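# Close the lab door until it latches

## Task

Push the lab door closed far enough that its latch catches, without undoing anything that was already in place; then release the door and move the robot away from it, and never let the robot topple or finish leaning.

## Robot and tools

Robot: a Rainbow Robotics RB-Y1 in a physics simulation. It has a wheeled base that drives forward/back and turns but cannot strafe, a foldable leg/torso, a head with cameras, and two seven-joint arms (left, right), each ending in a five-finger hand. Its starting posture is specific to this task. Cameras: head_camera (896x504), left_wrist_camera and right_wrist_camera (504x504 each).

Frames. Base frame: origin on the floor halfway between the drive wheels, x ahead, y to the left, z up, metres. Hand positions (left_hand, right_hand) and chest are printed in this frame. The hand point sits 0.045 m in front of the palm; its +z runs along straightened fingers and +y points out of the palm. Odometry frame is the base frame as it was at scene start; base_odometry counts wheel rotation only, so wheel slip looks like travel. Heading is in rad, left positive.

Tools.
- move: one action per call. An action holds base and/or joints (optionally min_time_s), or target alone (optionally min_time_s). Also cameras (list of names or ["all"]; [] for none) and blocking.
  base: a single velocity command, not a pose: {"x_m_s", "turn_rad_s", "for_s"}. x_m_s is forward speed in m/s (negative backs up), magnitude 0.005 to 1.5 or 0. turn_rad_s is rad/s, positive turns left, magnitude 0.02 to 1.509 or 0. for_s is how long, 0.1 to 5 s; then it stops. Omitted speeds are 0. Distance covered is roughly speed times for_s, less when the run is too short to accelerate (about 0.4-0.5 m/s², turns 0.5 rad/s²). The base is 0.58 m wide, extends 0.10 m ahead of the wheel axle and 0.57 m behind; spinning in place sweeps a 0.58 m radius.
  joints: an object keyed by joint name, each value an absolute target (not an offset). Torso in rad: torso_squat_rad 0 to 1.2 (higher lowers the chest), torso_shift_rad -0.3 to 0.6 (hips forward), torso_pitch_rad -0.2 to 1.4 (bow forward), torso_yaw_rad -1.5 to 1.5 (left positive; raise both arms sideways 0.2 rad or more first). Combined torso limits also apply; breaking one gives off_target. Arm joints in rad, per side: shoulder_pitch ±2.356 (negative swings forward/up), shoulder_roll (left 0 to 3.141, right -3.141 to 0; away from the body), shoulder_yaw ±2.094, elbow -2.617 to 0.01 (negative bends), forearm_roll ±3.141, wrist_pitch -1.57 to 1.919, hand_roll ±2.705. Head: head_pan_rad ±0.523 (left positive), head_tilt_rad -0.35 to 1.57 (down positive). Hand motors on a -1 to 1 scale, +1 open, -1 closed: <side>_hand_little, _ring, _middle, _index, _thumb_bend, _thumb_turn (+1 beside palm, -1 opposed). Settings, no motion: <side>_hand_force_limit (-1 about 0 N to +1 about 10 N, thumb 15 N) and <side>_hand_speed (-0.96 to 1; full speed from +0.48). Both start at 0 and -0.8.
  target: one hand to an absolute pose in the base frame: side ("left" or "right"), x, y, z in metres (-3 to 3) of the hand point, quat_wxyz as four numbers w,x,y,z in the format the hand lines show. It is checked before moving; the hand status then reads refused (with reason), reached (within 10 mm and 2 degrees), or short with the error. The hand travels on an arc, so split long moves into several short ones. A target waits for earlier moves and is refused if one still runs.
  min_time_s: 0.1 to 8 s, the shortest duration for arm, head and torso motions in that action.
  blocking: true/omitted returns when everything is at rest; false returns in about 0.5 s while motion continues.
- wait: seconds 0 to 10, plus cameras; returns state, sooner if running moves settle.
- stop: brakes all your running motions; braked parts may keep pressing on contacts.
- zoom_image: camera name and region [x0, y0, x1, y1] in pixels of that camera's newest image, at most 504 by 504.
- show_instructions: displays the reference pages (here a five-finger left hand diagram).
- finished_scene: ends the scene (scene 1, optional); irreversible. The door must be latched at that moment.

Reading results. base_status, joint_status, left_hand_status, right_hand_status say how each motion ended: done, moving, off_target, reached/short, not_followed (a collision check is holding arm targets back), or an unrequested stop: contact_stop (torso), time_out, limit_stop_at_<name>, torque_fault, limit_stop_at_motor_heat. Once one of these first shows, later move/wait/finished_scene calls in the same reply are skipped. on_its_own lists what the robot did by itself. lidar_m: 12 distances from the base origin, 30-degree sectors starting straight ahead and going counter-clockwise (4th left, 7th behind, 10th right), at 0.23 m height; "-" means nothing seen; glass is invisible. motor_effort: wheel motor percentages (peak in brackets); high effort at rest means the base is pushing something. wheel_motors_off=1 means the wheels stalled and are off for 2 s. <side>_hand_stopped_by gives six words (little, ring, middle, index, thumb_bend, thumb_turn): moving, target, force, stalled or fault. Finger loads are in N, positive when pushed open. Joint torques, external torques and wrist force/torque are uncalibrated estimates useful for spotting contact.

Cautions. The base does not stop on contact; driving into the door frame or wall, especially fast, can tip the robot or shut off the wheels. Swing the door with moderate speed so it latches without slamming, and never shove a door that cannot move. Avoid fast bending or rising with arms stretched forward and sudden stops while driving. Keep the two arms apart (about 0.5 rad of outward shoulder roll helps); pressing arm against arm can end the scene. Heavy contact on an arm joint causes a 10 s torque fault; long stretched holds heat motors. Let go of the door gently, back the arm off, then drive clear and finish with the robot upright.

Each tool is called after "Emit:" as name(argument=value, ...), one argument or row to a line, values as JSON.

Reference images:

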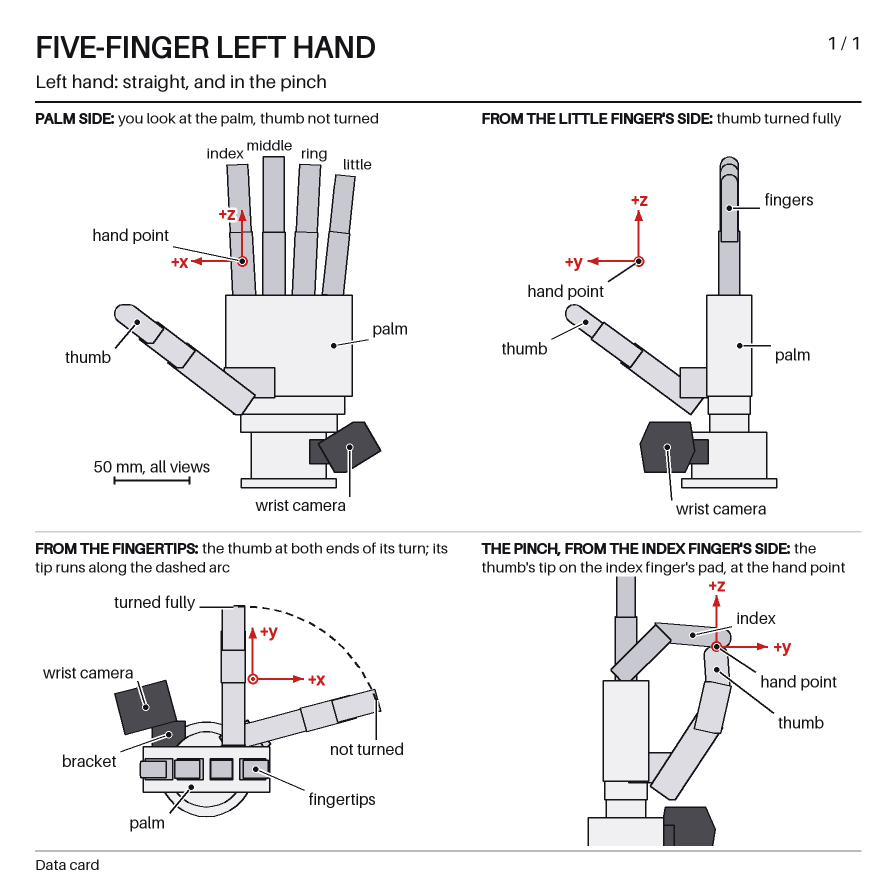

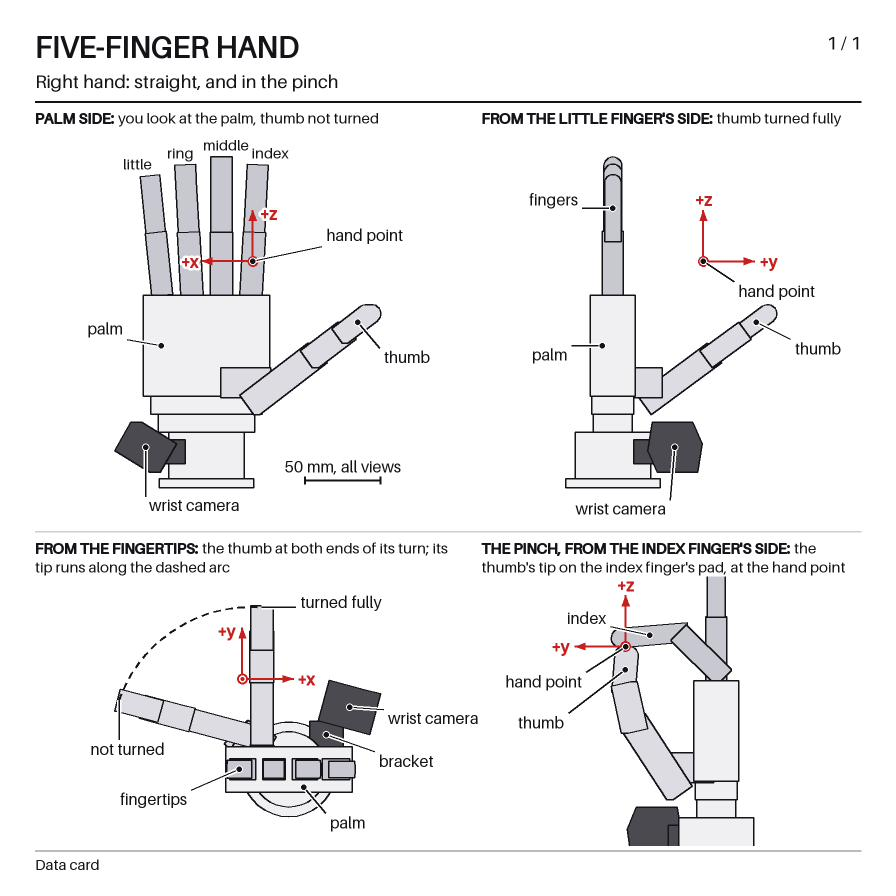

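## Session

Emit:
move(
  cameras=["all"],
)

Scene clock: 0.00 s.
Joint torques (N m): no reading
External joint torques (N m): no reading
Wrist force (N): no reading
Wrist torque (N m): no reading
Wrist force, peak (N): no reading
base_odometry: x=+0.000 y=+0.000 heading=+0.000
lidar_m: 3.48 2.63 2.80 2.53 2.56 3.09 - 2.97 2.78 1.92 2.68 3.25
base_status: not commanded
joint_positions: torso_squat_rad=+0.350 torso_shift_rad=+0.000 torso_pitch_rad=+0.000 torso_yaw_rad=+0.000 left_shoulder_pitch_rad=+0.001 left_shoulder_roll_rad=+0.018 left_shoulder_yaw_rad=+0.036 left_elbow_rad=-0.264 left_forearm_roll_rad=-0.022 left_wrist_pitch_rad=-0.039 left_hand_roll_rad=+0.016 right_shoulder_pitch_rad=-0.046 right_shoulder_roll_rad=-0.036 right_shoulder_yaw_rad=-0.012 right_elbow_rad=-0.112 right_forearm_roll_rad=-0.019 right_wrist_pitch_rad=+0.038 right_hand_roll_rad=+0.024 head_pan_rad=+0.000 head_tilt_rad=+0.400 left_hand_little=+1.000 left_hand_ring=+1.000 left_hand_middle=+1.000 left_hand_index=+1.000 left_hand_thumb_turn=+1.000 left_hand_thumb_bend=+1.000 left_hand_force_limit=+0.000 left_hand_speed=-0.800 right_hand_little=+1.000 right_hand_ring=+1.000 right_hand_middle=+1.000 right_hand_index=+1.000 right_hand_thumb_turn=+1.000 right_hand_thumb_bend=+1.000 right_hand_force_limit=+0.000 right_hand_speed=-0.800
joint_status: not commanded
wheel_motors_off: 0
left_hand_stopped_by: target,target,target,target,target,target
right_hand_stopped_by: target,target,target,target,target,target
left_little_load_n: 0.0
left_ring_load_n: 0.0
left_middle_load_n: 0.0
left_index_load_n: 0.0
left_thumb_bend_load_n: 0.0
left_thumb_turn_load_n: 0.0
right_little_load_n: 0.0
right_ring_load_n: 0.0
right_middle_load_n: 0.0
right_index_load_n: 0.0
right_thumb_bend_load_n: 0.0
right_thumb_turn_load_n: 0.0
motor_effort: left_wheel=-1 right_wheel=-2
chest: x=-0.2280 y=+0.0000 z=+1.2475 quat_wxyz=(+1.000, +0.000, +0.000, +0.000) (m; base frame)
left_hand: x=-0.1347 y=+0.2077 z=+0.5139 quat_wxyz=(+0.115, -0.708, +0.689, -0.098) (m; base frame)
right_hand: x=-0.2037 y=-0.2183 z=+0.5129 quat_wxyz=(+0.029, -0.709, +0.703, -0.054) (m; base frame)
pictures: head_camera, left_wrist_camera, right_wrist_camera

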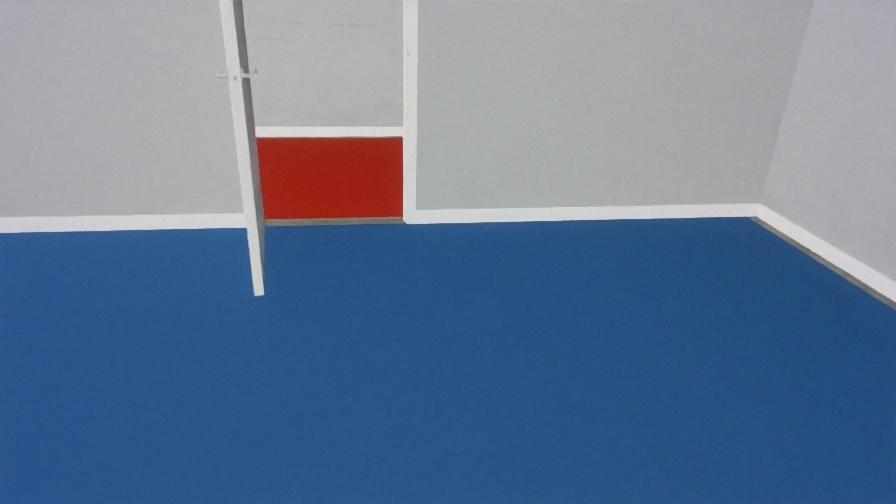

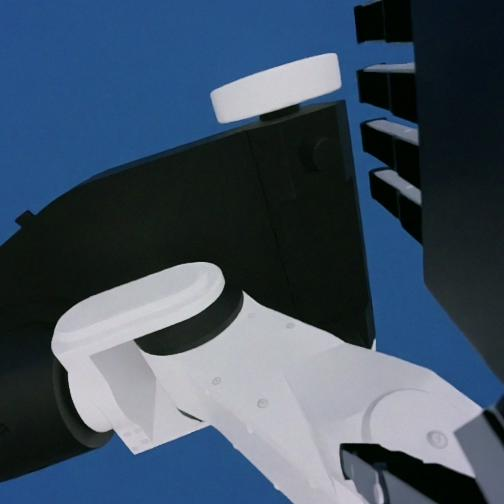

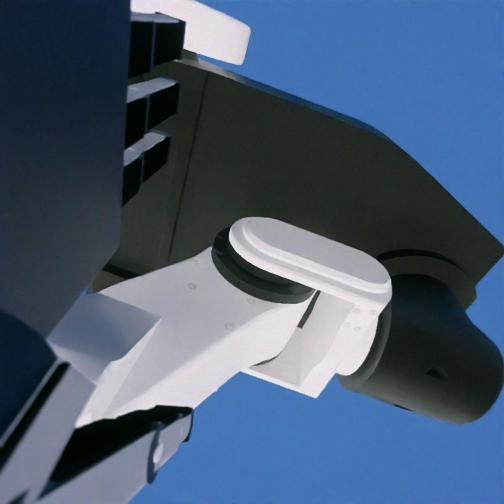

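Emit:
move(
  joints={"head_tilt_rad": 0.05},
  cameras=["head_camera"],
)

Emit:
zoom_image(
  camera="head_camera",
  region=[150, 150, 500, 450],
)

Scene clock: 8.50 s.
Joint torques (N m): left_arm=[-3 0.62 -0.32 -2.01 -0.09 -0.65 0.2] | right_arm=[-3.02 -0.81 -0.13 -0.39 0.26 -0.03 0.04]
External joint torques (N m): left_arm=[-0.19 -0.07 -0.38 -0.41 -0.12 -0.01 0.2] | right_arm=[-0.68 0.61 -0.09 -0.12 0.23 0.22 0.04]
Wrist force (N): left_arm=[-11.2 -9.7 17.6] | right_arm=[1.0 3.9 5.6]
Wrist torque (N m): left_arm=[-3.73 3.38 0.35] | right_arm=[0.05 -0.24 0.04]
Wrist force, peak (N): left_arm=[-11.3 -9.7 17.9] | right_arm=[1.5 4.5 6.5]
move: done
base_odometry: x=+0.000 y=+0.000 heading=+0.000
lidar_m: 3.48 2.62 2.79 2.52 2.54 3.09 - 2.97 2.80 1.93 2.68 3.25
base_status: not commanded
joint_positions: torso_squat_rad=+0.350 torso_shift_rad=+0.000 torso_pitch_rad=+0.000 torso_yaw_rad=+0.000 left_shoulder_pitch_rad=+0.001 left_shoulder_roll_rad=+0.018 left_shoulder_yaw_rad=+0.036 left_elbow_rad=-0.264 left_forearm_roll_rad=-0.022 left_wrist_pitch_rad=-0.039 left_hand_roll_rad=+0.016 right_shoulder_pitch_rad=-0.046 right_shoulder_roll_rad=-0.036 right_shoulder_yaw_rad=-0.012 right_elbow_rad=-0.112 right_forearm_roll_rad=-0.019 right_wrist_pitch_rad=+0.038 right_hand_roll_rad=+0.024 head_pan_rad=+0.000 head_tilt_rad=+0.050 left_hand_little=+1.000 left_hand_ring=+1.000 left_hand_middle=+1.000 left_hand_index=+1.000 left_hand_thumb_turn=+1.000 left_hand_thumb_bend=+1.000 left_hand_force_limit=+0.000 left_hand_speed=-0.800 right_hand_little=+1.000 right_hand_ring=+1.000 right_hand_middle=+1.000 right_hand_index=+1.000 right_hand_thumb_turn=+1.000 right_hand_thumb_bend=+1.000 right_hand_force_limit=+0.000 right_hand_speed=-0.800
joint_status: all done
wheel_motors_off: 0
left_hand_stopped_by: target,target,target,target,target,target
right_hand_stopped_by: target,target,target,target,target,target
left_little_load_n: 0.0
left_ring_load_n: 0.0
left_middle_load_n: 0.0
left_index_load_n: 0.0
left_thumb_bend_load_n: 0.0
left_thumb_turn_load_n: 0.0
right_little_load_n: 0.0
right_ring_load_n: 0.0
right_middle_load_n: 0.5
right_index_load_n: 0.0
right_thumb_bend_load_n: -0.5
right_thumb_turn_load_n: 0.0
motor_effort: left_wheel=-1(1) right_wheel=-2(2)
chest: x=-0.2280 y=+0.0000 z=+1.2475 quat_wxyz=(+1.000, +0.000, +0.000, +0.000)
left_hand: x=-0.1347 y=+0.2077 z=+0.5139 quat_wxyz=(+0.115, -0.708, +0.689, -0.098)
right_hand: x=-0.2037 y=-0.2183 z=+0.5129 quat_wxyz=(+0.029, -0.709, +0.703, -0.054)

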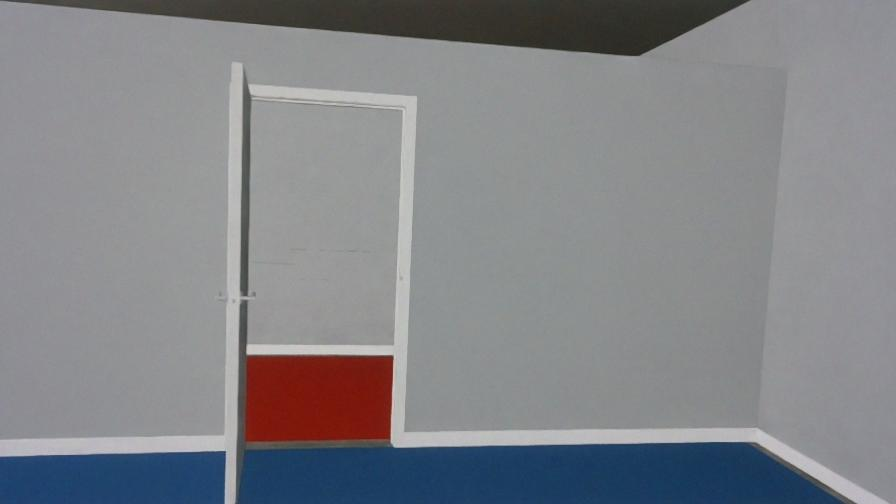

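Scaled by 1.440 from the camera's image (finer frame: 1280x720).

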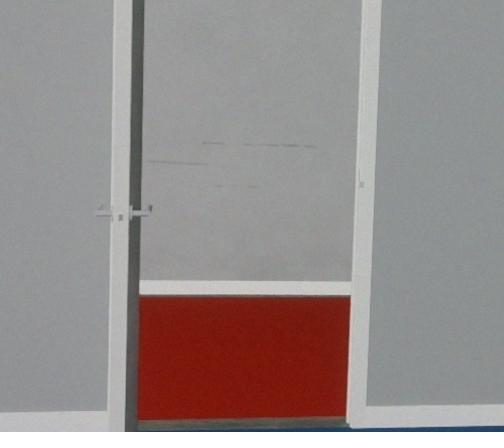

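Emit:
move(
  base={"turn_rad_s": 0.5, "for_s": 1.8},
  joints={"head_tilt_rad": 0.35},
  cameras=["head_camera"],
)

Scene clock: 49.13 s.
Joint torques (N m): left_arm=[-3.52 0.34 -0.4 -1.46 -0.16 -0.77 -0.08] | right_arm=[-2.63 -1.08 0.16 -0.37 0.37 -0.06 0.25]
External joint torques (N m): left_arm=[-0.71 -0.35 -0.46 0.14 -0.19 -0.12 -0.08] | right_arm=[-0.29 0.34 0.19 -0.09 0.34 0.2 0.25]
Wrist force (N): left_arm=[-11.7 -9.4 17.5] | right_arm=[2.3 3.3 5.4]
Wrist torque (N m): left_arm=[-3.68 3.47 0.31] | right_arm=[-0.05 -0.50 0.11]
Wrist force, peak (N): left_arm=[-11.5 -9.7 17.8] | right_arm=[1.3 4.6 6.6]
move: done
base_odometry: x=+0.000 y=+0.000 heading=+0.899
lidar_m: 3.04 2.53 2.51 2.84 - 2.99 2.79 1.92 2.66 3.01 3.48 2.61
base_status: done (sent for 1.8 of 1.8 s)
joint_positions: torso_squat_rad=+0.350 torso_shift_rad=+0.000 torso_pitch_rad=+0.000 torso_yaw_rad=+0.000 left_shoulder_pitch_rad=+0.001 left_shoulder_roll_rad=+0.018 left_shoulder_yaw_rad=+0.036 left_elbow_rad=-0.264 left_forearm_roll_rad=-0.022 left_wrist_pitch_rad=-0.039 left_hand_roll_rad=+0.016 right_shoulder_pitch_rad=-0.046 right_shoulder_roll_rad=-0.036 right_shoulder_yaw_rad=-0.012 right_elbow_rad=-0.112 right_forearm_roll_rad=-0.019 right_wrist_pitch_rad=+0.038 right_hand_roll_rad=+0.024 head_pan_rad=+0.000 head_tilt_rad=+0.350 left_hand_little=+1.000 left_hand_ring=+1.000 left_hand_middle=+1.000 left_hand_index=+1.000 left_hand_thumb_turn=+1.000 left_hand_thumb_bend=+1.000 left_hand_force_limit=+0.000 left_hand_speed=-0.800 right_hand_little=+1.000 right_hand_ring=+1.000 right_hand_middle=+1.000 right_hand_index=+1.000 right_hand_thumb_turn=+1.000 right_hand_thumb_bend=+1.000 right_hand_force_limit=+0.000 right_hand_speed=-0.800
joint_status: all done
wheel_motors_off: 0
left_hand_stopped_by: target,target,target,target,target,target
right_hand_stopped_by: target,target,target,target,target,target
left_little_load_n: 0.0
left_ring_load_n: 0.0
left_middle_load_n: 0.0
left_index_load_n: 0.0
left_thumb_bend_load_n: 0.0
left_thumb_turn_load_n: 0.0
right_little_load_n: 0.0
right_ring_load_n: 0.0
right_middle_load_n: 0.0
right_index_load_n: 0.0
right_thumb_bend_load_n: 0.0
right_thumb_turn_load_n: 0.0
motor_effort: left_wheel=+2(25) right_wheel=+14(29)
chest: x=-0.2280 y=+0.0000 z=+1.2475 quat_wxyz=(+1.000, +0.000, +0.000, +0.000)
left_hand: x=-0.1347 y=+0.2077 z=+0.5139 quat_wxyz=(+0.115, -0.708, +0.689, -0.098)
right_hand: x=-0.2037 y=-0.2183 z=+0.5129 quat_wxyz=(+0.029, -0.709, +0.703, -0.054)

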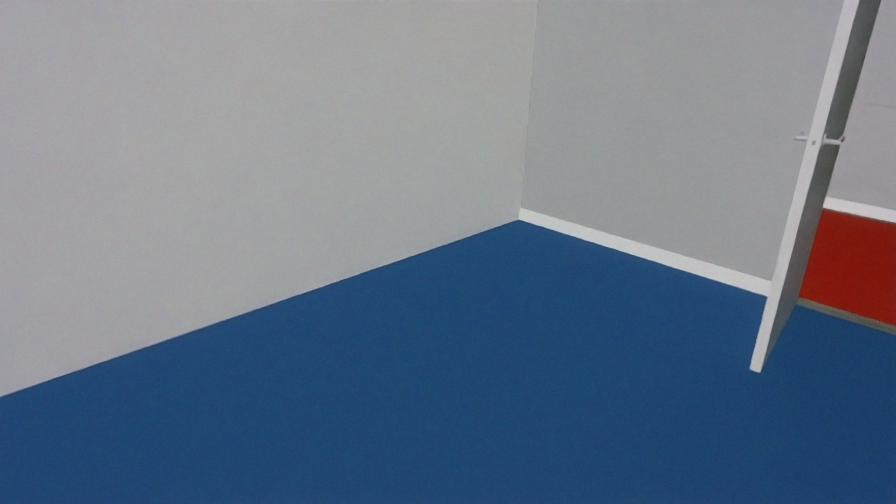

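Emit:
move(
  base={"x_m_s": 0.5, "for_s": 3.9},
)

Emit:
move(
  base={"turn_rad_s": -0.5, "for_s": 2.8},
  joints={"head_tilt_rad": 0.3},
  cameras=["head_camera"],
)

Scene clock: 61.70 s.
Joint torques (N m): left_arm=[-2.82 0.26 0.31 -1.64 -0.04 -0.71 0.27] | right_arm=[-2.38 -0.97 -0.04 -0.21 0.35 -0.02 0.04]
External joint torques (N m): left_arm=[-0.01 -0.42 0.25 -0.04 -0.06 -0.07 0.27] | right_arm=[-0.04 0.45 0 0.06 0.32 0.24 0.04]
Wrist force (N): left_arm=[-11.7 -9.6 17.2] | right_arm=[1.7 3.7 6.2]
Wrist torque (N m): left_arm=[-3.69 3.45 0.32] | right_arm=[-0.05 -0.38 0.08]
Wrist force, peak (N): left_arm=[-11.7 -10.2 17.6] | right_arm=[1.9 4.7 6.5]
move: done
base_odometry: x=+1.212 y=+1.527 heading=+0.899
lidar_m: 1.47 1.21 1.22 1.38 2.26 - 4.83 3.98 3.94 1.35 1.36 2.00
base_status: done (sent for 3.9 of 3.9 s)
joint_positions: torso_squat_rad=+0.350 torso_shift_rad=+0.000 torso_pitch_rad=+0.000 torso_yaw_rad=+0.000 left_shoulder_pitch_rad=+0.001 left_shoulder_roll_rad=+0.018 left_shoulder_yaw_rad=+0.036 left_elbow_rad=-0.264 left_forearm_roll_rad=-0.022 left_wrist_pitch_rad=-0.039 left_hand_roll_rad=+0.016 right_shoulder_pitch_rad=-0.046 right_shoulder_roll_rad=-0.036 right_shoulder_yaw_rad=-0.012 right_elbow_rad=-0.112 right_forearm_roll_rad=-0.019 right_wrist_pitch_rad=+0.038 right_hand_roll_rad=+0.024 head_pan_rad=+0.000 head_tilt_rad=+0.350 left_hand_little=+1.000 left_hand_ring=+1.000 left_hand_middle=+1.000 left_hand_index=+1.000 left_hand_thumb_turn=+1.000 left_hand_thumb_bend=+1.000 left_hand_force_limit=+0.000 left_hand_speed=-0.800 right_hand_little=+1.000 right_hand_ring=+1.000 right_hand_middle=+1.000 right_hand_index=+1.000 right_hand_thumb_turn=+1.000 right_hand_thumb_bend=+1.000 right_hand_force_limit=+0.000 right_hand_speed=-0.800
joint_status: not commanded
wheel_motors_off: 0
left_hand_stopped_by: target,target,target,target,target,target
right_hand_stopped_by: target,target,target,target,target,target
left_little_load_n: 0.0
left_ring_load_n: 0.0
left_middle_load_n: 0.0
left_index_load_n: 0.0
left_thumb_bend_load_n: 0.0
left_thumb_turn_load_n: 0.0
right_little_load_n: 0.0
right_ring_load_n: 0.0
right_middle_load_n: 0.0
right_index_load_n: 0.0
right_thumb_bend_load_n: 0.0
right_thumb_turn_load_n: 0.0
motor_effort: left_wheel=-1(37) right_wheel=-1(41)
chest: x=-0.2279 y=+0.0000 z=+1.2475 quat_wxyz=(+1.000, +0.000, +0.000, +0.000)
left_hand: x=-0.1347 y=+0.2077 z=+0.5139 quat_wxyz=(+0.115, -0.708, +0.689, -0.098)
right_hand: x=-0.2036 y=-0.2183 z=+0.5129 quat_wxyz=(+0.029, -0.709, +0.703, -0.054)
pictures: none

Scene clock: 65.87 s.
Joint torques (N m): left_arm=[-3.5 0.21 0.34 -1.62 -0.1 -0.81 0.13] | right_arm=[-2.47 -1.49 0.3 -0.61 0.11 -0.14 0.25]
External joint torques (N m): left_arm=[-0.69 -0.47 0.28 -0.03 -0.12 -0.16 0.13] | right_arm=[-0.12 -0.07 0.33 -0.33 0.08 0.11 0.25]
Wrist force (N): left_arm=[-11.6 -9.6 17.1] | right_arm=[1.7 3.8 6.3]
Wrist torque (N m): left_arm=[-3.68 3.43 0.31] | right_arm=[-0.07 -0.38 0.14]
Wrist force, peak (N): left_arm=[-11.9 -9.8 17.4] | right_arm=[1.8 3.5 7.3]
move: done
base_odometry: x=+1.212 y=+1.527 heading=-0.500
lidar_m: 1.35 1.72 2.04 1.35 1.22 1.23 1.53 3.05 6.76 4.29 3.96 3.49
base_status: done (sent for 2.8 of 2.8 s)
joint_positions: torso_squat_rad=+0.350 torso_shift_rad=+0.000 torso_pitch_rad=+0.000 torso_yaw_rad=+0.000 left_shoulder_pitch_rad=+0.001 left_shoulder_roll_rad=+0.018 left_shoulder_yaw_rad=+0.036 left_elbow_rad=-0.264 left_forearm_roll_rad=-0.022 left_wrist_pitch_rad=-0.039 left_hand_roll_rad=+0.016 right_shoulder_pitch_rad=-0.046 right_shoulder_roll_rad=-0.036 right_shoulder_yaw_rad=-0.012 right_elbow_rad=-0.112 right_forearm_roll_rad=-0.019 right_wrist_pitch_rad=+0.038 right_hand_roll_rad=+0.024 head_pan_rad=+0.000 head_tilt_rad=+0.300 left_hand_little=+1.000 left_hand_ring=+1.000 left_hand_middle=+1.000 left_hand_index=+1.000 left_hand_thumb_turn=+1.000 left_hand_thumb_bend=+1.000 left_hand_force_limit=+0.000 left_hand_speed=-0.800 right_hand_little=+1.000 right_hand_ring=+1.000 right_hand_middle=+1.000 right_hand_index=+1.000 right_hand_thumb_turn=+1.000 right_hand_thumb_bend=+1.000 right_hand_force_limit=+0.000 right_hand_speed=-0.800
joint_status: all done
wheel_motors_off: 0
left_hand_stopped_by: target,target,target,target,target,target
right_hand_stopped_by: target,target,target,target,target,target
left_little_load_n: 0.0
left_ring_load_n: 0.0
left_middle_load_n: 0.0
left_index_load_n: 0.0
left_thumb_bend_load_n: 0.0
left_thumb_turn_load_n: 0.0
right_little_load_n: 0.0
right_ring_load_n: 0.0
right_middle_load_n: 0.0
right_index_load_n: 0.0
right_thumb_bend_load_n: 0.0
right_thumb_turn_load_n: 0.0
motor_effort: left_wheel=+14(30) right_wheel=+1(33)
chest: x=-0.2280 y=+0.0000 z=+1.2475 quat_wxyz=(+1.000, +0.000, +0.000, +0.000)
left_hand: x=-0.1347 y=+0.2077 z=+0.5139 quat_wxyz=(+0.115, -0.708, +0.689, -0.098)
right_hand: x=-0.2036 y=-0.2183 z=+0.5129 quat_wxyz=(+0.029, -0.709, +0.703, -0.054)

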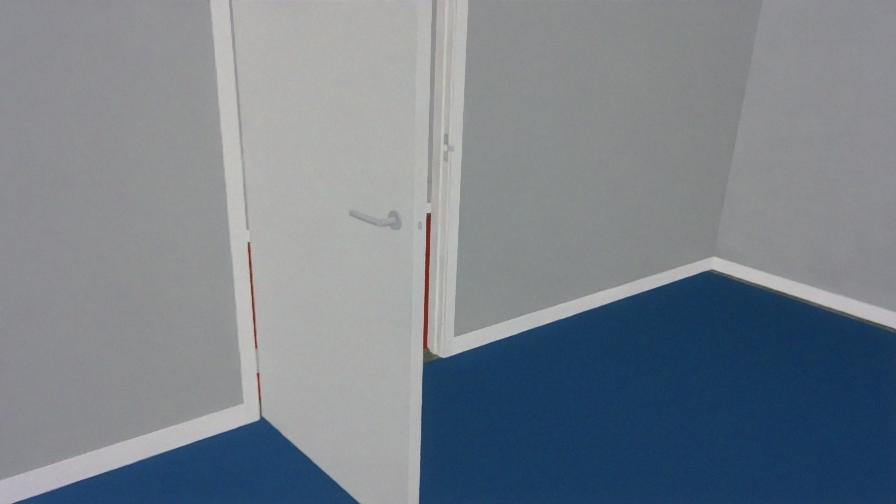

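Emit:
zoom_image(
  camera="head_camera",
  region=[330, 90, 510, 260],
)

Emit:
move(
  joints={"head_tilt_rad": 0.65},
  cameras=["head_camera"],
)

Scaled by 2.800 from the camera's image (finer frame: 1280x720).

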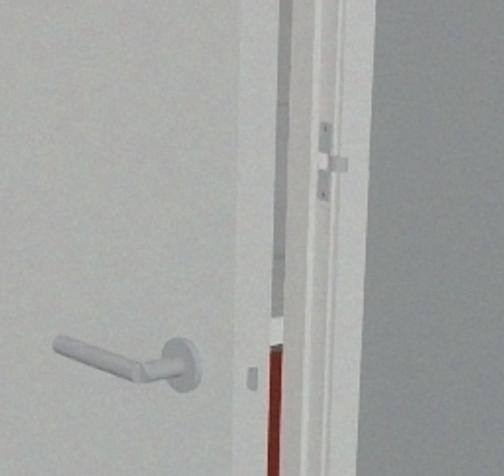

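Scene clock: 70.47 s.
Joint torques (N m): left_arm=[-3.62 0.55 -0.3 -1.75 -0.03 -0.82 0.22] | right_arm=[-2.64 -1.1 -0.43 -0.39 0.11 0.08 0.25]
External joint torques (N m): left_arm=[-0.82 -0.13 -0.36 -0.16 -0.06 -0.17 0.22] | right_arm=[-0.3 0.33 -0.4 -0.12 0.08 0.34 0.25]
Wrist force (N): left_arm=[-11.6 -9.5 17.3] | right_arm=[1.5 3.9 5.8]
Wrist torque (N m): left_arm=[-3.68 3.45 0.31] | right_arm=[0.03 -0.30 0.11]
Wrist force, peak (N): left_arm=[-11.8 -9.8 17.5] | right_arm=[1.5 3.3 7.0]
move: done
base_odometry: x=+1.212 y=+1.527 heading=-0.500
lidar_m: 1.34 1.73 2.04 1.36 1.23 1.24 1.52 3.07 6.79 4.30 3.96 3.48
base_status: not commanded
joint_positions: torso_squat_rad=+0.350 torso_shift_rad=+0.000 torso_pitch_rad=+0.000 torso_yaw_rad=+0.000 left_shoulder_pitch_rad=+0.001 left_shoulder_roll_rad=+0.018 left_shoulder_yaw_rad=+0.036 left_elbow_rad=-0.264 left_forearm_roll_rad=-0.022 left_wrist_pitch_rad=-0.039 left_hand_roll_rad=+0.016 right_shoulder_pitch_rad=-0.046 right_shoulder_roll_rad=-0.036 right_shoulder_yaw_rad=-0.012 right_elbow_rad=-0.112 right_forearm_roll_rad=-0.019 right_wrist_pitch_rad=+0.038 right_hand_roll_rad=+0.024 head_pan_rad=+0.000 head_tilt_rad=+0.650 left_hand_little=+1.000 left_hand_ring=+1.000 left_hand_middle=+1.000 left_hand_index=+1.000 left_hand_thumb_turn=+1.000 left_hand_thumb_bend=+1.000 left_hand_force_limit=+0.000 left_hand_speed=-0.800 right_hand_little=+1.000 right_hand_ring=+1.000 right_hand_middle=+1.000 right_hand_index=+1.000 right_hand_thumb_turn=+1.000 right_hand_thumb_bend=+1.000 right_hand_force_limit=+0.000 right_hand_speed=-0.800
joint_status: all done
wheel_motors_off: 0
left_hand_stopped_by: target,target,target,target,target,target
right_hand_stopped_by: target,target,target,target,target,target
left_little_load_n: -0.5
left_ring_load_n: 0.0
left_middle_load_n: 0.0
left_index_load_n: 0.0
left_thumb_bend_load_n: 0.0
left_thumb_turn_load_n: 0.0
right_little_load_n: 0.0
right_ring_load_n: 0.0
right_middle_load_n: 0.0
right_index_load_n: 0.0
right_thumb_bend_load_n: 0.0
right_thumb_turn_load_n: 0.0
motor_effort: left_wheel=+13(14) right_wheel=+2(3)
chest: x=-0.2280 y=+0.0000 z=+1.2475 quat_wxyz=(+1.000, +0.000, +0.000, +0.000)
left_hand: x=-0.1347 y=+0.2077 z=+0.5139 quat_wxyz=(+0.115, -0.708, +0.689, -0.098)
right_hand: x=-0.2036 y=-0.2183 z=+0.5129 quat_wxyz=(+0.029, -0.709, +0.703, -0.054)

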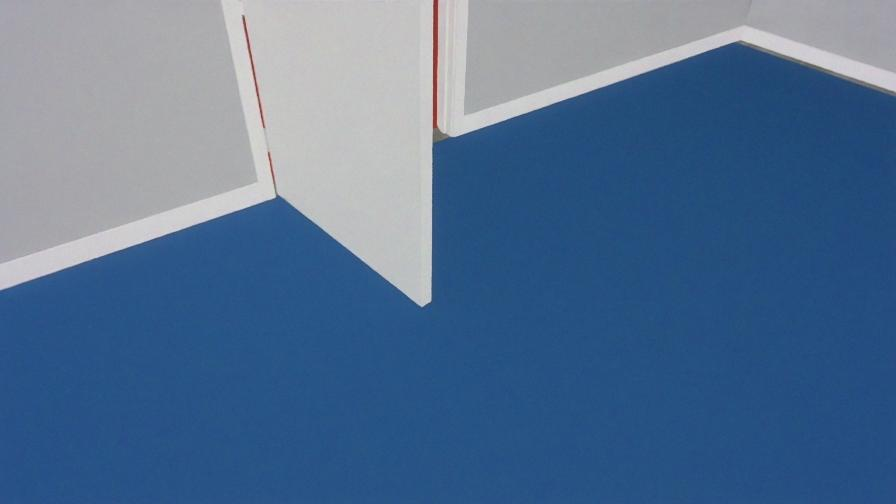

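Emit:
move(
  base={"turn_rad_s": 0.5, "for_s": 1.372},
  joints={"head_tilt_rad": 0.5, "left_hand_little": -1, "left_hand_ring": -1, "left_hand_middle": -1, "left_hand_index": -1},
)

Emit:
move(
  base={"x_m_s": 0.4, "for_s": 3.38},
)

Emit:
move(
  base={"turn_rad_s": -0.5, "for_s": 3.0},
  joints={"head_pan_rad": 0.0},
  cameras=["head_camera"],
)

Scene clock: 194.17 s.
Joint torques (N m): left_arm=[-2.75 0.39 -0.12 -1.38 0.05 -0.57 0.07] | right_arm=[-2.17 -1.24 -0.12 -0.52 0.28 0.04 0.04]
External joint torques (N m): left_arm=[0.04 -0.3 -0.18 0.2 0.03 0.05 0.06] | right_arm=[0.18 0.18 -0.09 -0.25 0.25 0.3 0.04]
Wrist force (N): left_arm=[-12.2 -9.7 16.4] | right_arm=[1.2 3.8 6.2]
Wrist torque (N m): left_arm=[-3.64 3.52 0.28] | right_arm=[0.01 -0.26 0.10]
Wrist force, peak (N): left_arm=[-12.0 -9.7 17.3] | right_arm=[2.1 4.0 7.1]
move: done
base_odometry: x=+1.212 y=+1.527 heading=+0.183
lidar_m: 2.02 1.73 1.27 1.23 1.28 1.76 - 4.73 3.76 3.96 2.88 1.35
base_status: done (sent for 1.37 of 1.37 s)
joint_positions: torso_squat_rad=+0.350 torso_shift_rad=+0.000 torso_pitch_rad=+0.000 torso_yaw_rad=+0.000 left_shoulder_pitch_rad=+0.001 left_shoulder_roll_rad=+0.018 left_shoulder_yaw_rad=+0.036 left_elbow_rad=-0.264 left_forearm_roll_rad=-0.022 left_wrist_pitch_rad=-0.039 left_hand_roll_rad=+0.016 right_shoulder_pitch_rad=-0.046 right_shoulder_roll_rad=-0.036 right_shoulder_yaw_rad=-0.012 right_elbow_rad=-0.112 right_forearm_roll_rad=-0.019 right_wrist_pitch_rad=+0.038 right_hand_roll_rad=+0.024 head_pan_rad=+0.000 head_tilt_rad=+0.500 left_hand_little=-1.000 left_hand_ring=-1.000 left_hand_middle=-1.000 left_hand_index=-1.000 left_hand_thumb_turn=+1.000 left_hand_thumb_bend=+1.000 left_hand_force_limit=+0.000 left_hand_speed=-0.800 right_hand_little=+1.000 right_hand_ring=+1.000 right_hand_middle=+1.000 right_hand_index=+1.000 right_hand_thumb_turn=+1.000 right_hand_thumb_bend=+1.000 right_hand_force_limit=+0.000 right_hand_speed=-0.800
joint_status: all done
wheel_motors_off: 0
left_hand_stopped_by: target,target,target,target,target,target
right_hand_stopped_by: target,target,target,target,target,target
left_little_load_n: 0.0
left_ring_load_n: 0.0
left_middle_load_n: 0.0
left_index_load_n: 0.0
left_thumb_bend_load_n: 0.0
left_thumb_turn_load_n: 0.0
right_little_load_n: 0.0
right_ring_load_n: 0.0
right_middle_load_n: 0.0
right_index_load_n: -0.5
right_thumb_bend_load_n: 0.0
right_thumb_turn_load_n: 0.0
motor_effort: left_wheel=+2(33) right_wheel=+8(34)
chest: x=-0.2280 y=+0.0000 z=+1.2475 quat_wxyz=(+1.000, +0.000, +0.000, +0.000)
left_hand: x=-0.1347 y=+0.2077 z=+0.5139 quat_wxyz=(+0.115, -0.708, +0.689, -0.098)
right_hand: x=-0.2036 y=-0.2183 z=+0.5129 quat_wxyz=(+0.029, -0.709, +0.703, -0.054)
pictures: none

Scene clock: 198.97 s.
Joint torques (N m): left_arm=[-3.91 0.56 0.22 -1.81 0.17 -0.63 -0.06] | right_arm=[-2.55 -1.01 -0.66 -0.48 0.29 -0.21 0.22]
External joint torques (N m): left_arm=[-1.13 -0.12 0.16 -0.24 0.15 0 -0.06] | right_arm=[-0.21 0.41 -0.63 -0.21 0.26 0.04 0.22]
Wrist force (N): left_arm=[-12.5 -9.8 16.5] | right_arm=[1.2 3.8 5.4]
Wrist torque (N m): left_arm=[-3.66 3.56 0.27] | right_arm=[0.03 -0.26 0.07]
Wrist force, peak (N): left_arm=[-12.6 -9.8 16.7] | right_arm=[1.6 3.7 7.0]
move: done
base_odometry: x=+2.536 y=+1.773 heading=+0.183
lidar_m: 0.67 0.71 0.99 1.21 1.26 1.75 4.92 4.64 0.79 0.70 0.71 0.71
base_status: done (sent for 3.37 of 3.37 s)
joint_positions: torso_squat_rad=+0.350 torso_shift_rad=+0.000 torso_pitch_rad=+0.000 torso_yaw_rad=+0.000 left_shoulder_pitch_rad=+0.001 left_shoulder_roll_rad=+0.018 left_shoulder_yaw_rad=+0.036 left_elbow_rad=-0.264 left_forearm_roll_rad=-0.022 left_wrist_pitch_rad=-0.039 left_hand_roll_rad=+0.016 right_shoulder_pitch_rad=-0.046 right_shoulder_roll_rad=-0.036 right_shoulder_yaw_rad=-0.012 right_elbow_rad=-0.112 right_forearm_roll_rad=-0.019 right_wrist_pitch_rad=+0.038 right_hand_roll_rad=+0.024 head_pan_rad=+0.000 head_tilt_rad=+0.500 left_hand_little=-1.000 left_hand_ring=-1.000 left_hand_middle=-1.000 left_hand_index=-1.000 left_hand_thumb_turn=+1.000 left_hand_thumb_bend=+1.000 left_hand_force_limit=+0.000 left_hand_speed=-0.800 right_hand_little=+1.000 right_hand_ring=+1.000 right_hand_middle=+1.000 right_hand_index=+1.000 right_hand_thumb_turn=+1.000 right_hand_thumb_bend=+1.000 right_hand_force_limit=+0.000 right_hand_speed=-0.800
joint_status: not commanded
wheel_motors_off: 0
left_hand_stopped_by: target,target,target,target,target,target
right_hand_stopped_by: target,target,target,target,target,target
left_little_load_n: 0.0
left_ring_load_n: 0.0
left_middle_load_n: 0.0
left_index_load_n: 0.0
left_thumb_bend_load_n: 0.0
left_thumb_turn_load_n: 0.0
right_little_load_n: 0.0
right_ring_load_n: 0.0
right_middle_load_n: 0.0
right_index_load_n: 0.0
right_thumb_bend_load_n: 0.0
right_thumb_turn_load_n: 0.0
motor_effort: left_wheel=+0(34) right_wheel=-2(39)
chest: x=-0.2279 y=+0.0000 z=+1.2475 quat_wxyz=(+1.000, +0.000, +0.000, +0.000)
left_hand: x=-0.1348 y=+0.2077 z=+0.5139 quat_wxyz=(+0.115, -0.708, +0.689, -0.098)
right_hand: x=-0.2036 y=-0.2183 z=+0.5129 quat_wxyz=(+0.029, -0.709, +0.703, -0.054)
pictures: none

Scene clock: 203.33 s.
Joint torques (N m): left_arm=[-3.53 0.63 0.32 -1.67 0.09 -0.55 0.21] | right_arm=[-2.67 -1.57 -0.17 -0.54 0.23 -0.34 0.14]
External joint torques (N m): left_arm=[-0.74 -0.05 0.26 -0.1 0.06 0.08 0.21] | right_arm=[-0.32 -0.15 -0.13 -0.27 0.2 -0.08 0.14]
Wrist force (N): left_arm=[-12.4 -9.5 16.6] | right_arm=[1.5 4.0 5.9]
Wrist torque (N m): left_arm=[-3.62 3.55 0.26] | right_arm=[0.10 -0.30 0.09]
Wrist force, peak (N): left_arm=[-12.8 -9.7 16.6] | right_arm=[1.5 4.5 6.8]
move: done
base_odometry: x=+2.536 y=+1.773 heading=-1.316
lidar_m: 0.72 0.74 0.69 0.68 0.74 1.09 1.20 1.29 1.86 - 5.09 0.77
base_status: done (sent for 3 of 3 s)
joint_positions: torso_squat_rad=+0.350 torso_shift_rad=+0.000 torso_pitch_rad=+0.000 torso_yaw_rad=+0.000 left_shoulder_pitch_rad=+0.001 left_shoulder_roll_rad=+0.018 left_shoulder_yaw_rad=+0.036 left_elbow_rad=-0.264 left_forearm_roll_rad=-0.022 left_wrist_pitch_rad=-0.039 left_hand_roll_rad=+0.016 right_shoulder_pitch_rad=-0.046 right_shoulder_roll_rad=-0.036 right_shoulder_yaw_rad=-0.012 right_elbow_rad=-0.112 right_forearm_roll_rad=-0.019 right_wrist_pitch_rad=+0.038 right_hand_roll_rad=+0.024 head_pan_rad=+0.000 head_tilt_rad=+0.500 left_hand_little=-1.000 left_hand_ring=-1.000 left_hand_middle=-1.000 left_hand_index=-1.000 left_hand_thumb_turn=+1.000 left_hand_thumb_bend=+1.000 left_hand_force_limit=+0.000 left_hand_speed=-0.800 right_hand_little=+1.000 right_hand_ring=+1.000 right_hand_middle=+1.000 right_hand_index=+1.000 right_hand_thumb_turn=+1.000 right_hand_thumb_bend=+1.000 right_hand_force_limit=+0.000 right_hand_speed=-0.800
joint_status: all done
wheel_motors_off: 0
left_hand_stopped_by: target,target,target,target,target,target
right_hand_stopped_by: target,target,target,target,target,target
left_little_load_n: 0.0
left_ring_load_n: 0.5
left_middle_load_n: 0.0
left_index_load_n: 0.0
left_thumb_bend_load_n: 0.0
left_thumb_turn_load_n: -0.5
right_little_load_n: 0.0
right_ring_load_n: 0.0
right_middle_load_n: 0.0
right_index_load_n: 0.0
right_thumb_bend_load_n: 0.0
right_thumb_turn_load_n: 0.0
motor_effort: left_wheel=+14(28) right_wheel=+2(32)
chest: x=-0.2280 y=+0.0000 z=+1.2475 quat_wxyz=(+1.000, +0.000, +0.000, +0.000)
left_hand: x=-0.1348 y=+0.2078 z=+0.5139 quat_wxyz=(+0.115, -0.708, +0.689, -0.098)
right_hand: x=-0.2036 y=-0.2183 z=+0.5129 quat_wxyz=(+0.029, -0.709, +0.703, -0.054)

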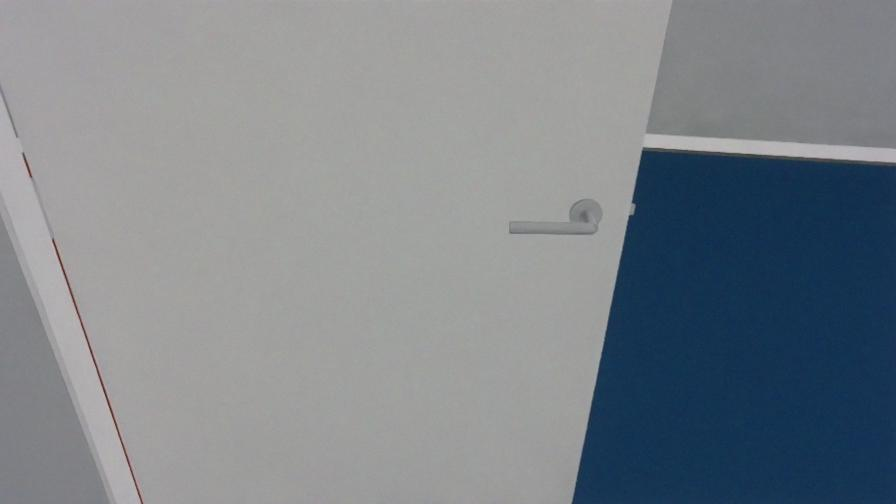

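Emit:
move(
  joints={"left_shoulder_pitch_rad": -1.2, "left_shoulder_roll_rad": 0.05, "left_shoulder_yaw_rad": 0.0, "left_elbow_rad": -0.6, "left_forearm_roll_rad": 0.0, "left_wrist_pitch_rad": 1.7, "left_hand_roll_rad": 0.0, "head_tilt_rad": 0.6},
  min_time_s=3,
  cameras=["head_camera"],
)

Scene clock: 226.50 s.
Joint torques (N m): left_arm=[-24.85 6.37 -0.76 -8.83 -0.33 -0.07 -0.22] | right_arm=[-3.15 -1.58 -0.23 -0.49 0.03 -0.08 -0.01]
External joint torques (N m): left_arm=[-2.71 0.65 -1.46 -0.82 0.03 0.01 -0.21] | right_arm=[-0.81 -0.16 -0.2 -0.21 0 0.17 -0.01]
Wrist force (N): left_arm=[-11.4 -11.1 16.4] | right_arm=[1.8 3.6 5.4]
Wrist torque (N m): left_arm=[-3.72 3.48 0.34] | right_arm=[-0.01 -0.32 0.12]
Wrist force, peak (N): left_arm=[-12.6 -10.2 16.7] | right_arm=[2.3 4.3 6.5]
move: done
base_odometry: x=+2.536 y=+1.773 heading=-1.316
lidar_m: 0.70 0.72 0.70 0.68 0.73 1.05 1.20 1.28 1.86 - 5.10 0.77
base_status: not commanded
joint_positions: torso_squat_rad=+0.350 torso_shift_rad=+0.000 torso_pitch_rad=+0.000 torso_yaw_rad=+0.000 left_shoulder_pitch_rad=-1.200 left_shoulder_roll_rad=+0.050 left_shoulder_yaw_rad=+0.000 left_elbow_rad=-0.600 left_forearm_roll_rad=+0.000 left_wrist_pitch_rad=+1.700 left_hand_roll_rad=+0.000 right_shoulder_pitch_rad=-0.046 right_shoulder_roll_rad=-0.036 right_shoulder_yaw_rad=-0.012 right_elbow_rad=-0.112 right_forearm_roll_rad=-0.019 right_wrist_pitch_rad=+0.038 right_hand_roll_rad=+0.024 head_pan_rad=+0.000 head_tilt_rad=+0.600 left_hand_little=-1.000 left_hand_ring=-1.000 left_hand_middle=-1.000 left_hand_index=-1.000 left_hand_thumb_turn=+1.000 left_hand_thumb_bend=+1.000 left_hand_force_limit=+0.000 left_hand_speed=-0.800 right_hand_little=+1.000 right_hand_ring=+1.000 right_hand_middle=+1.000 right_hand_index=+1.000 right_hand_thumb_turn=+1.000 right_hand_thumb_bend=+1.000 right_hand_force_limit=+0.000 right_hand_speed=-0.800
joint_status: all done
wheel_motors_off: 0
left_hand_stopped_by: target,target,target,target,target,target
right_hand_stopped_by: target,target,target,target,target,target
left_little_load_n: 0.0
left_ring_load_n: 0.0
left_middle_load_n: 0.0
left_index_load_n: 0.0
left_thumb_bend_load_n: 0.0
left_thumb_turn_load_n: 0.0
right_little_load_n: 0.0
right_ring_load_n: 0.0
right_middle_load_n: 0.0
right_index_load_n: 0.0
right_thumb_bend_load_n: 0.0
right_thumb_turn_load_n: 0.0
motor_effort: left_wheel=+14(15) right_wheel=+2(3)
chest: x=-0.2280 y=+0.0000 z=+1.2475 quat_wxyz=(+1.000, +0.000, +0.000, +0.000)
left_hand: x=+0.2321 y=+0.1394 z=+0.9661 quat_wxyz=(+0.096, -0.595, +0.796, +0.061)
right_hand: x=-0.2036 y=-0.2183 z=+0.5129 quat_wxyz=(+0.029, -0.709, +0.703, -0.054)

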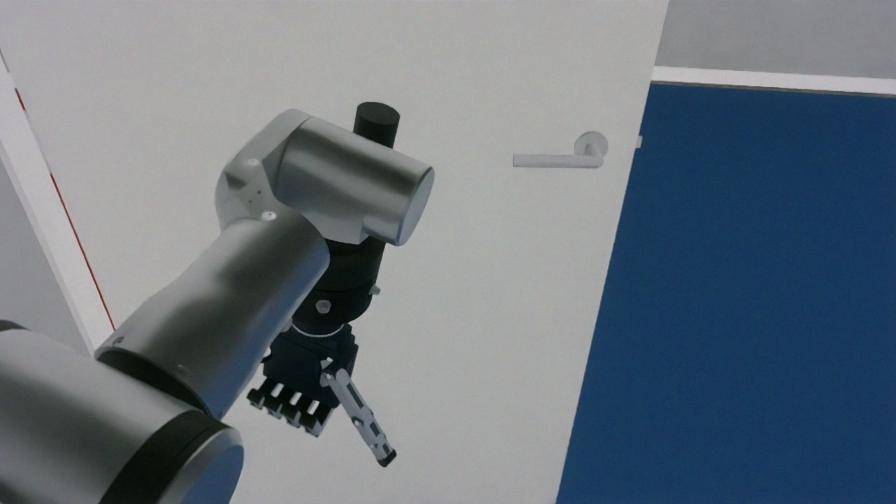

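Emit:
zoom_image(
  camera="head_camera",
  region=[180, 60, 520, 480],
)

Scaled by 1.200 from the camera's image (finer frame: 1280x720).

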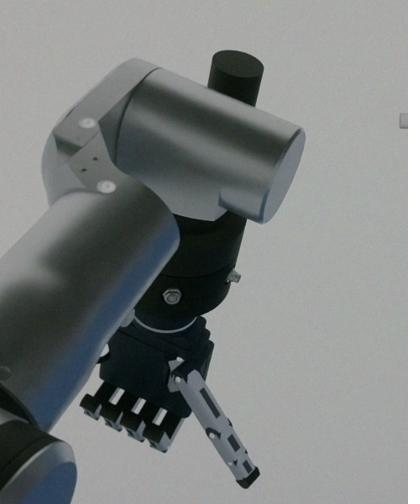

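Emit:
move(
  base={"turn_rad_s": -0.3, "for_s": 1.443},
)

Emit:
move(
  base={"x_m_s": 0.2, "for_s": 1.4},
  cameras=["head_camera", "left_wrist_camera"],
)

Scene clock: 248.00 s.
Joint torques (N m): left_arm=[-25.27 6.12 -1.09 -8.81 -0.31 0.27 -0.23] | right_arm=[-2.39 -0.76 -0.25 -0.47 -0.03 -0.02 0.1]
External joint torques (N m): left_arm=[-3.13 0.4 -1.79 -0.81 0.05 0.35 -0.22] | right_arm=[-0.05 0.66 -0.22 -0.2 -0.06 0.24 0.1]
Wrist force (N): left_arm=[-11.5 -11.2 16.2] | right_arm=[1.3 4.2 6.5]
Wrist torque (N m): left_arm=[-3.72 3.51 0.35] | right_arm=[0.06 -0.30 0.12]
Wrist force, peak (N): left_arm=[-11.7 -11.3 16.6] | right_arm=[1.1 3.6 7.2]
move: done
base_odometry: x=+2.536 y=+1.774 heading=-1.745
lidar_m: 0.75 0.71 0.77 0.70 0.68 0.77 1.18 1.21 1.33 2.10 6.12 4.92
base_status: done (sent for 1.43 of 1.43 s)
joint_positions: torso_squat_rad=+0.350 torso_shift_rad=+0.000 torso_pitch_rad=+0.000 torso_yaw_rad=+0.000 left_shoulder_pitch_rad=-1.200 left_shoulder_roll_rad=+0.050 left_shoulder_yaw_rad=+0.000 left_elbow_rad=-0.600 left_forearm_roll_rad=+0.000 left_wrist_pitch_rad=+1.700 left_hand_roll_rad=+0.000 right_shoulder_pitch_rad=-0.046 right_shoulder_roll_rad=-0.036 right_shoulder_yaw_rad=-0.012 right_elbow_rad=-0.112 right_forearm_roll_rad=-0.019 right_wrist_pitch_rad=+0.038 right_hand_roll_rad=+0.024 head_pan_rad=+0.000 head_tilt_rad=+0.600 left_hand_little=-1.000 left_hand_ring=-1.000 left_hand_middle=-1.000 left_hand_index=-1.000 left_hand_thumb_turn=+1.000 left_hand_thumb_bend=+1.000 left_hand_force_limit=+0.000 left_hand_speed=-0.800 right_hand_little=+1.000 right_hand_ring=+1.000 right_hand_middle=+1.000 right_hand_index=+1.000 right_hand_thumb_turn=+1.000 right_hand_thumb_bend=+1.000 right_hand_force_limit=+0.000 right_hand_speed=-0.800
joint_status: not commanded
wheel_motors_off: 0
left_hand_stopped_by: target,target,target,target,target,target
right_hand_stopped_by: target,target,target,target,target,target
left_little_load_n: 0.0
left_ring_load_n: 0.0
left_middle_load_n: 0.0
left_index_load_n: 0.0
left_thumb_bend_load_n: 0.0
left_thumb_turn_load_n: 0.0
right_little_load_n: 0.0
right_ring_load_n: 0.0
right_middle_load_n: 0.0
right_index_load_n: 0.0
right_thumb_bend_load_n: 0.0
right_thumb_turn_load_n: 0.0
motor_effort: left_wheel=+15(36) right_wheel=+0(18)
chest: x=-0.2280 y=+0.0000 z=+1.2475 quat_wxyz=(+1.000, +0.000, +0.000, +0.000)
left_hand: x=+0.2321 y=+0.1394 z=+0.9661 quat_wxyz=(+0.096, -0.595, +0.796, +0.061)
right_hand: x=-0.2036 y=-0.2183 z=+0.5129 quat_wxyz=(+0.029, -0.709, +0.703, -0.054)
pictures: none

Scene clock: 250.30 s.
Joint torques (N m): left_arm=[-25.61 5.47 -1.38 -9.14 -0.26 -0.02 -0.42] | right_arm=[-2.44 -1.19 -0.23 -0.32 0.12 -0.16 0.09]
External joint torques (N m): left_arm=[-3.47 -0.26 -2.08 -1.13 0.1 0.06 -0.41] | right_arm=[-0.11 0.23 -0.19 -0.05 0.09 0.1 0.09]
Wrist force (N): left_arm=[-11.5 -11.1 16.3] | right_arm=[1.1 3.4 5.6]
Wrist torque (N m): left_arm=[-3.70 3.50 0.34] | right_arm=[-0.03 -0.20 0.06]
Wrist force, peak (N): left_arm=[-11.7 -11.4 16.5] | right_arm=[1.1 4.3 6.8]
move: done
base_odometry: x=+2.487 y=+1.498 heading=-1.745
lidar_m: 0.49 0.46 0.50 0.71 0.78 0.87 1.38 1.47 1.62 2.55 5.88 4.39
base_status: done (sent for 1.4 of 1.4 s)
joint_positions: torso_squat_rad=+0.350 torso_shift_rad=+0.000 torso_pitch_rad=+0.000 torso_yaw_rad=+0.000 left_shoulder_pitch_rad=-1.200 left_shoulder_roll_rad=+0.050 left_shoulder_yaw_rad=+0.000 left_elbow_rad=-0.600 left_forearm_roll_rad=+0.000 left_wrist_pitch_rad=+1.700 left_hand_roll_rad=+0.000 right_shoulder_pitch_rad=-0.046 right_shoulder_roll_rad=-0.036 right_shoulder_yaw_rad=-0.012 right_elbow_rad=-0.112 right_forearm_roll_rad=-0.019 right_wrist_pitch_rad=+0.038 right_hand_roll_rad=+0.024 head_pan_rad=+0.000 head_tilt_rad=+0.600 left_hand_little=-1.000 left_hand_ring=-1.000 left_hand_middle=-1.000 left_hand_index=-1.000 left_hand_thumb_turn=+1.000 left_hand_thumb_bend=+1.000 left_hand_force_limit=+0.000 left_hand_speed=-0.800 right_hand_little=+1.000 right_hand_ring=+1.000 right_hand_middle=+1.000 right_hand_index=+1.000 right_hand_thumb_turn=+1.000 right_hand_thumb_bend=+1.000 right_hand_force_limit=+0.000 right_hand_speed=-0.800
joint_status: not commanded
wheel_motors_off: 0
left_hand_stopped_by: target,target,target,target,target,target
right_hand_stopped_by: target,target,target,target,target,target
left_little_load_n: 0.0
left_ring_load_n: 0.0
left_middle_load_n: 0.0
left_index_load_n: 0.0
left_thumb_bend_load_n: 0.0
left_thumb_turn_load_n: 0.0
right_little_load_n: 0.0
right_ring_load_n: 0.0
right_middle_load_n: 0.0
right_index_load_n: 0.0
right_thumb_bend_load_n: 0.0
right_thumb_turn_load_n: 0.0
motor_effort: left_wheel=-1(39) right_wheel=-1(29)
chest: x=-0.2279 y=+0.0000 z=+1.2475 quat_wxyz=(+1.000, +0.000, +0.000, +0.000)
left_hand: x=+0.2321 y=+0.1395 z=+0.9661 quat_wxyz=(+0.096, -0.595, +0.796, +0.061)
right_hand: x=-0.2036 y=-0.2183 z=+0.5129 quat_wxyz=(+0.029, -0.709, +0.703, -0.054)

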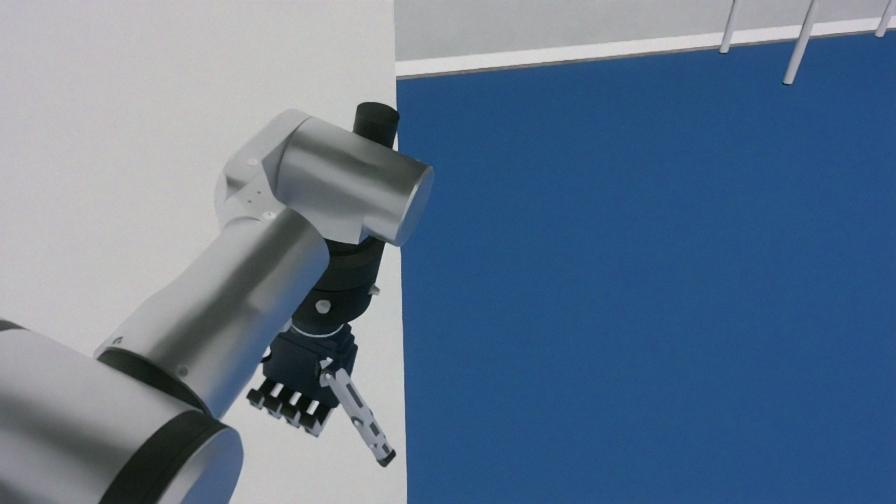

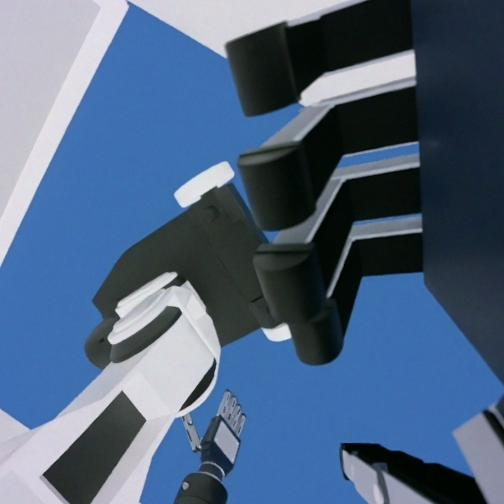

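Emit:
move(
  joints={"left_shoulder_roll_rad": 0.35, "left_hand_thumb_turn": -1, "head_tilt_rad": 0.55},
  min_time_s=1.5,
  cameras=["head_camera"],
)

Scene clock: 267.30 s.
Joint torques (N m): left_arm=[-26.65 9.56 -0.59 -8.9 -0.43 -0.09 -0.43] | right_arm=[-2.57 -0.86 -0.18 -0.46 0.25 -0.17 0.03]
External joint torques (N m): left_arm=[-3.56 0.93 -1.67 -1.06 0.18 0.13 -0.41] | right_arm=[-0.23 0.56 -0.15 -0.19 0.22 0.08 0.03]
Wrist force (N): left_arm=[-11.0 -10.7 15.8] | right_arm=[1.8 2.8 7.3]
Wrist torque (N m): left_arm=[-3.64 3.47 0.35] | right_arm=[-0.22 -0.38 0.08]
Wrist force, peak (N): left_arm=[-11.9 -11.2 16.4] | right_arm=[1.8 4.5 6.9]
move: done
base_odometry: x=+2.487 y=+1.498 heading=-1.745
lidar_m: 0.48 0.46 0.50 0.70 0.79 0.87 1.38 1.46 1.60 2.55 5.89 4.40
base_status: not commanded
joint_positions: torso_squat_rad=+0.350 torso_shift_rad=+0.000 torso_pitch_rad=+0.000 torso_yaw_rad=+0.000 left_shoulder_pitch_rad=-1.200 left_shoulder_roll_rad=+0.350 left_shoulder_yaw_rad=+0.000 left_elbow_rad=-0.600 left_forearm_roll_rad=+0.000 left_wrist_pitch_rad=+1.700 left_hand_roll_rad=+0.000 right_shoulder_pitch_rad=-0.046 right_shoulder_roll_rad=-0.036 right_shoulder_yaw_rad=-0.012 right_elbow_rad=-0.112 right_forearm_roll_rad=-0.019 right_wrist_pitch_rad=+0.038 right_hand_roll_rad=+0.024 head_pan_rad=+0.000 head_tilt_rad=+0.550 left_hand_little=-1.000 left_hand_ring=-1.000 left_hand_middle=-1.000 left_hand_index=-1.000 left_hand_thumb_turn=-1.000 left_hand_thumb_bend=+1.000 left_hand_force_limit=+0.000 left_hand_speed=-0.800 right_hand_little=+1.000 right_hand_ring=+1.000 right_hand_middle=+1.000 right_hand_index=+1.000 right_hand_thumb_turn=+1.000 right_hand_thumb_bend=+1.000 right_hand_force_limit=+0.000 right_hand_speed=-0.800
joint_status: all done
wheel_motors_off: 0
left_hand_stopped_by: target,target,target,target,target,target
right_hand_stopped_by: target,target,target,target,target,target
left_little_load_n: 0.0
left_ring_load_n: 0.0
left_middle_load_n: 0.0
left_index_load_n: 0.0
left_thumb_bend_load_n: 0.0
left_thumb_turn_load_n: 0.0
right_little_load_n: 0.0
right_ring_load_n: 0.0
right_middle_load_n: 0.0
right_index_load_n: 0.0
right_thumb_bend_load_n: 0.0
right_thumb_turn_load_n: 0.0
motor_effort: left_wheel=-1(2) right_wheel=-2(3)
chest: x=-0.2279 y=+0.0000 z=+1.2475 quat_wxyz=(+1.000, +0.000, +0.000, +0.000)
left_hand: x=+0.2645 y=+0.3026 z=+1.0122 quat_wxyz=(+0.157, -0.690, +0.701, +0.088)
right_hand: x=-0.2036 y=-0.2183 z=+0.5129 quat_wxyz=(+0.029, -0.709, +0.703, -0.054)

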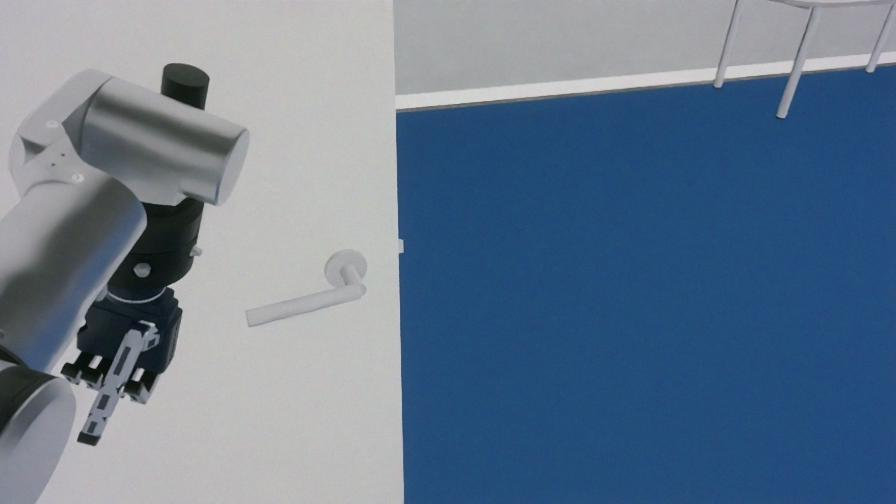

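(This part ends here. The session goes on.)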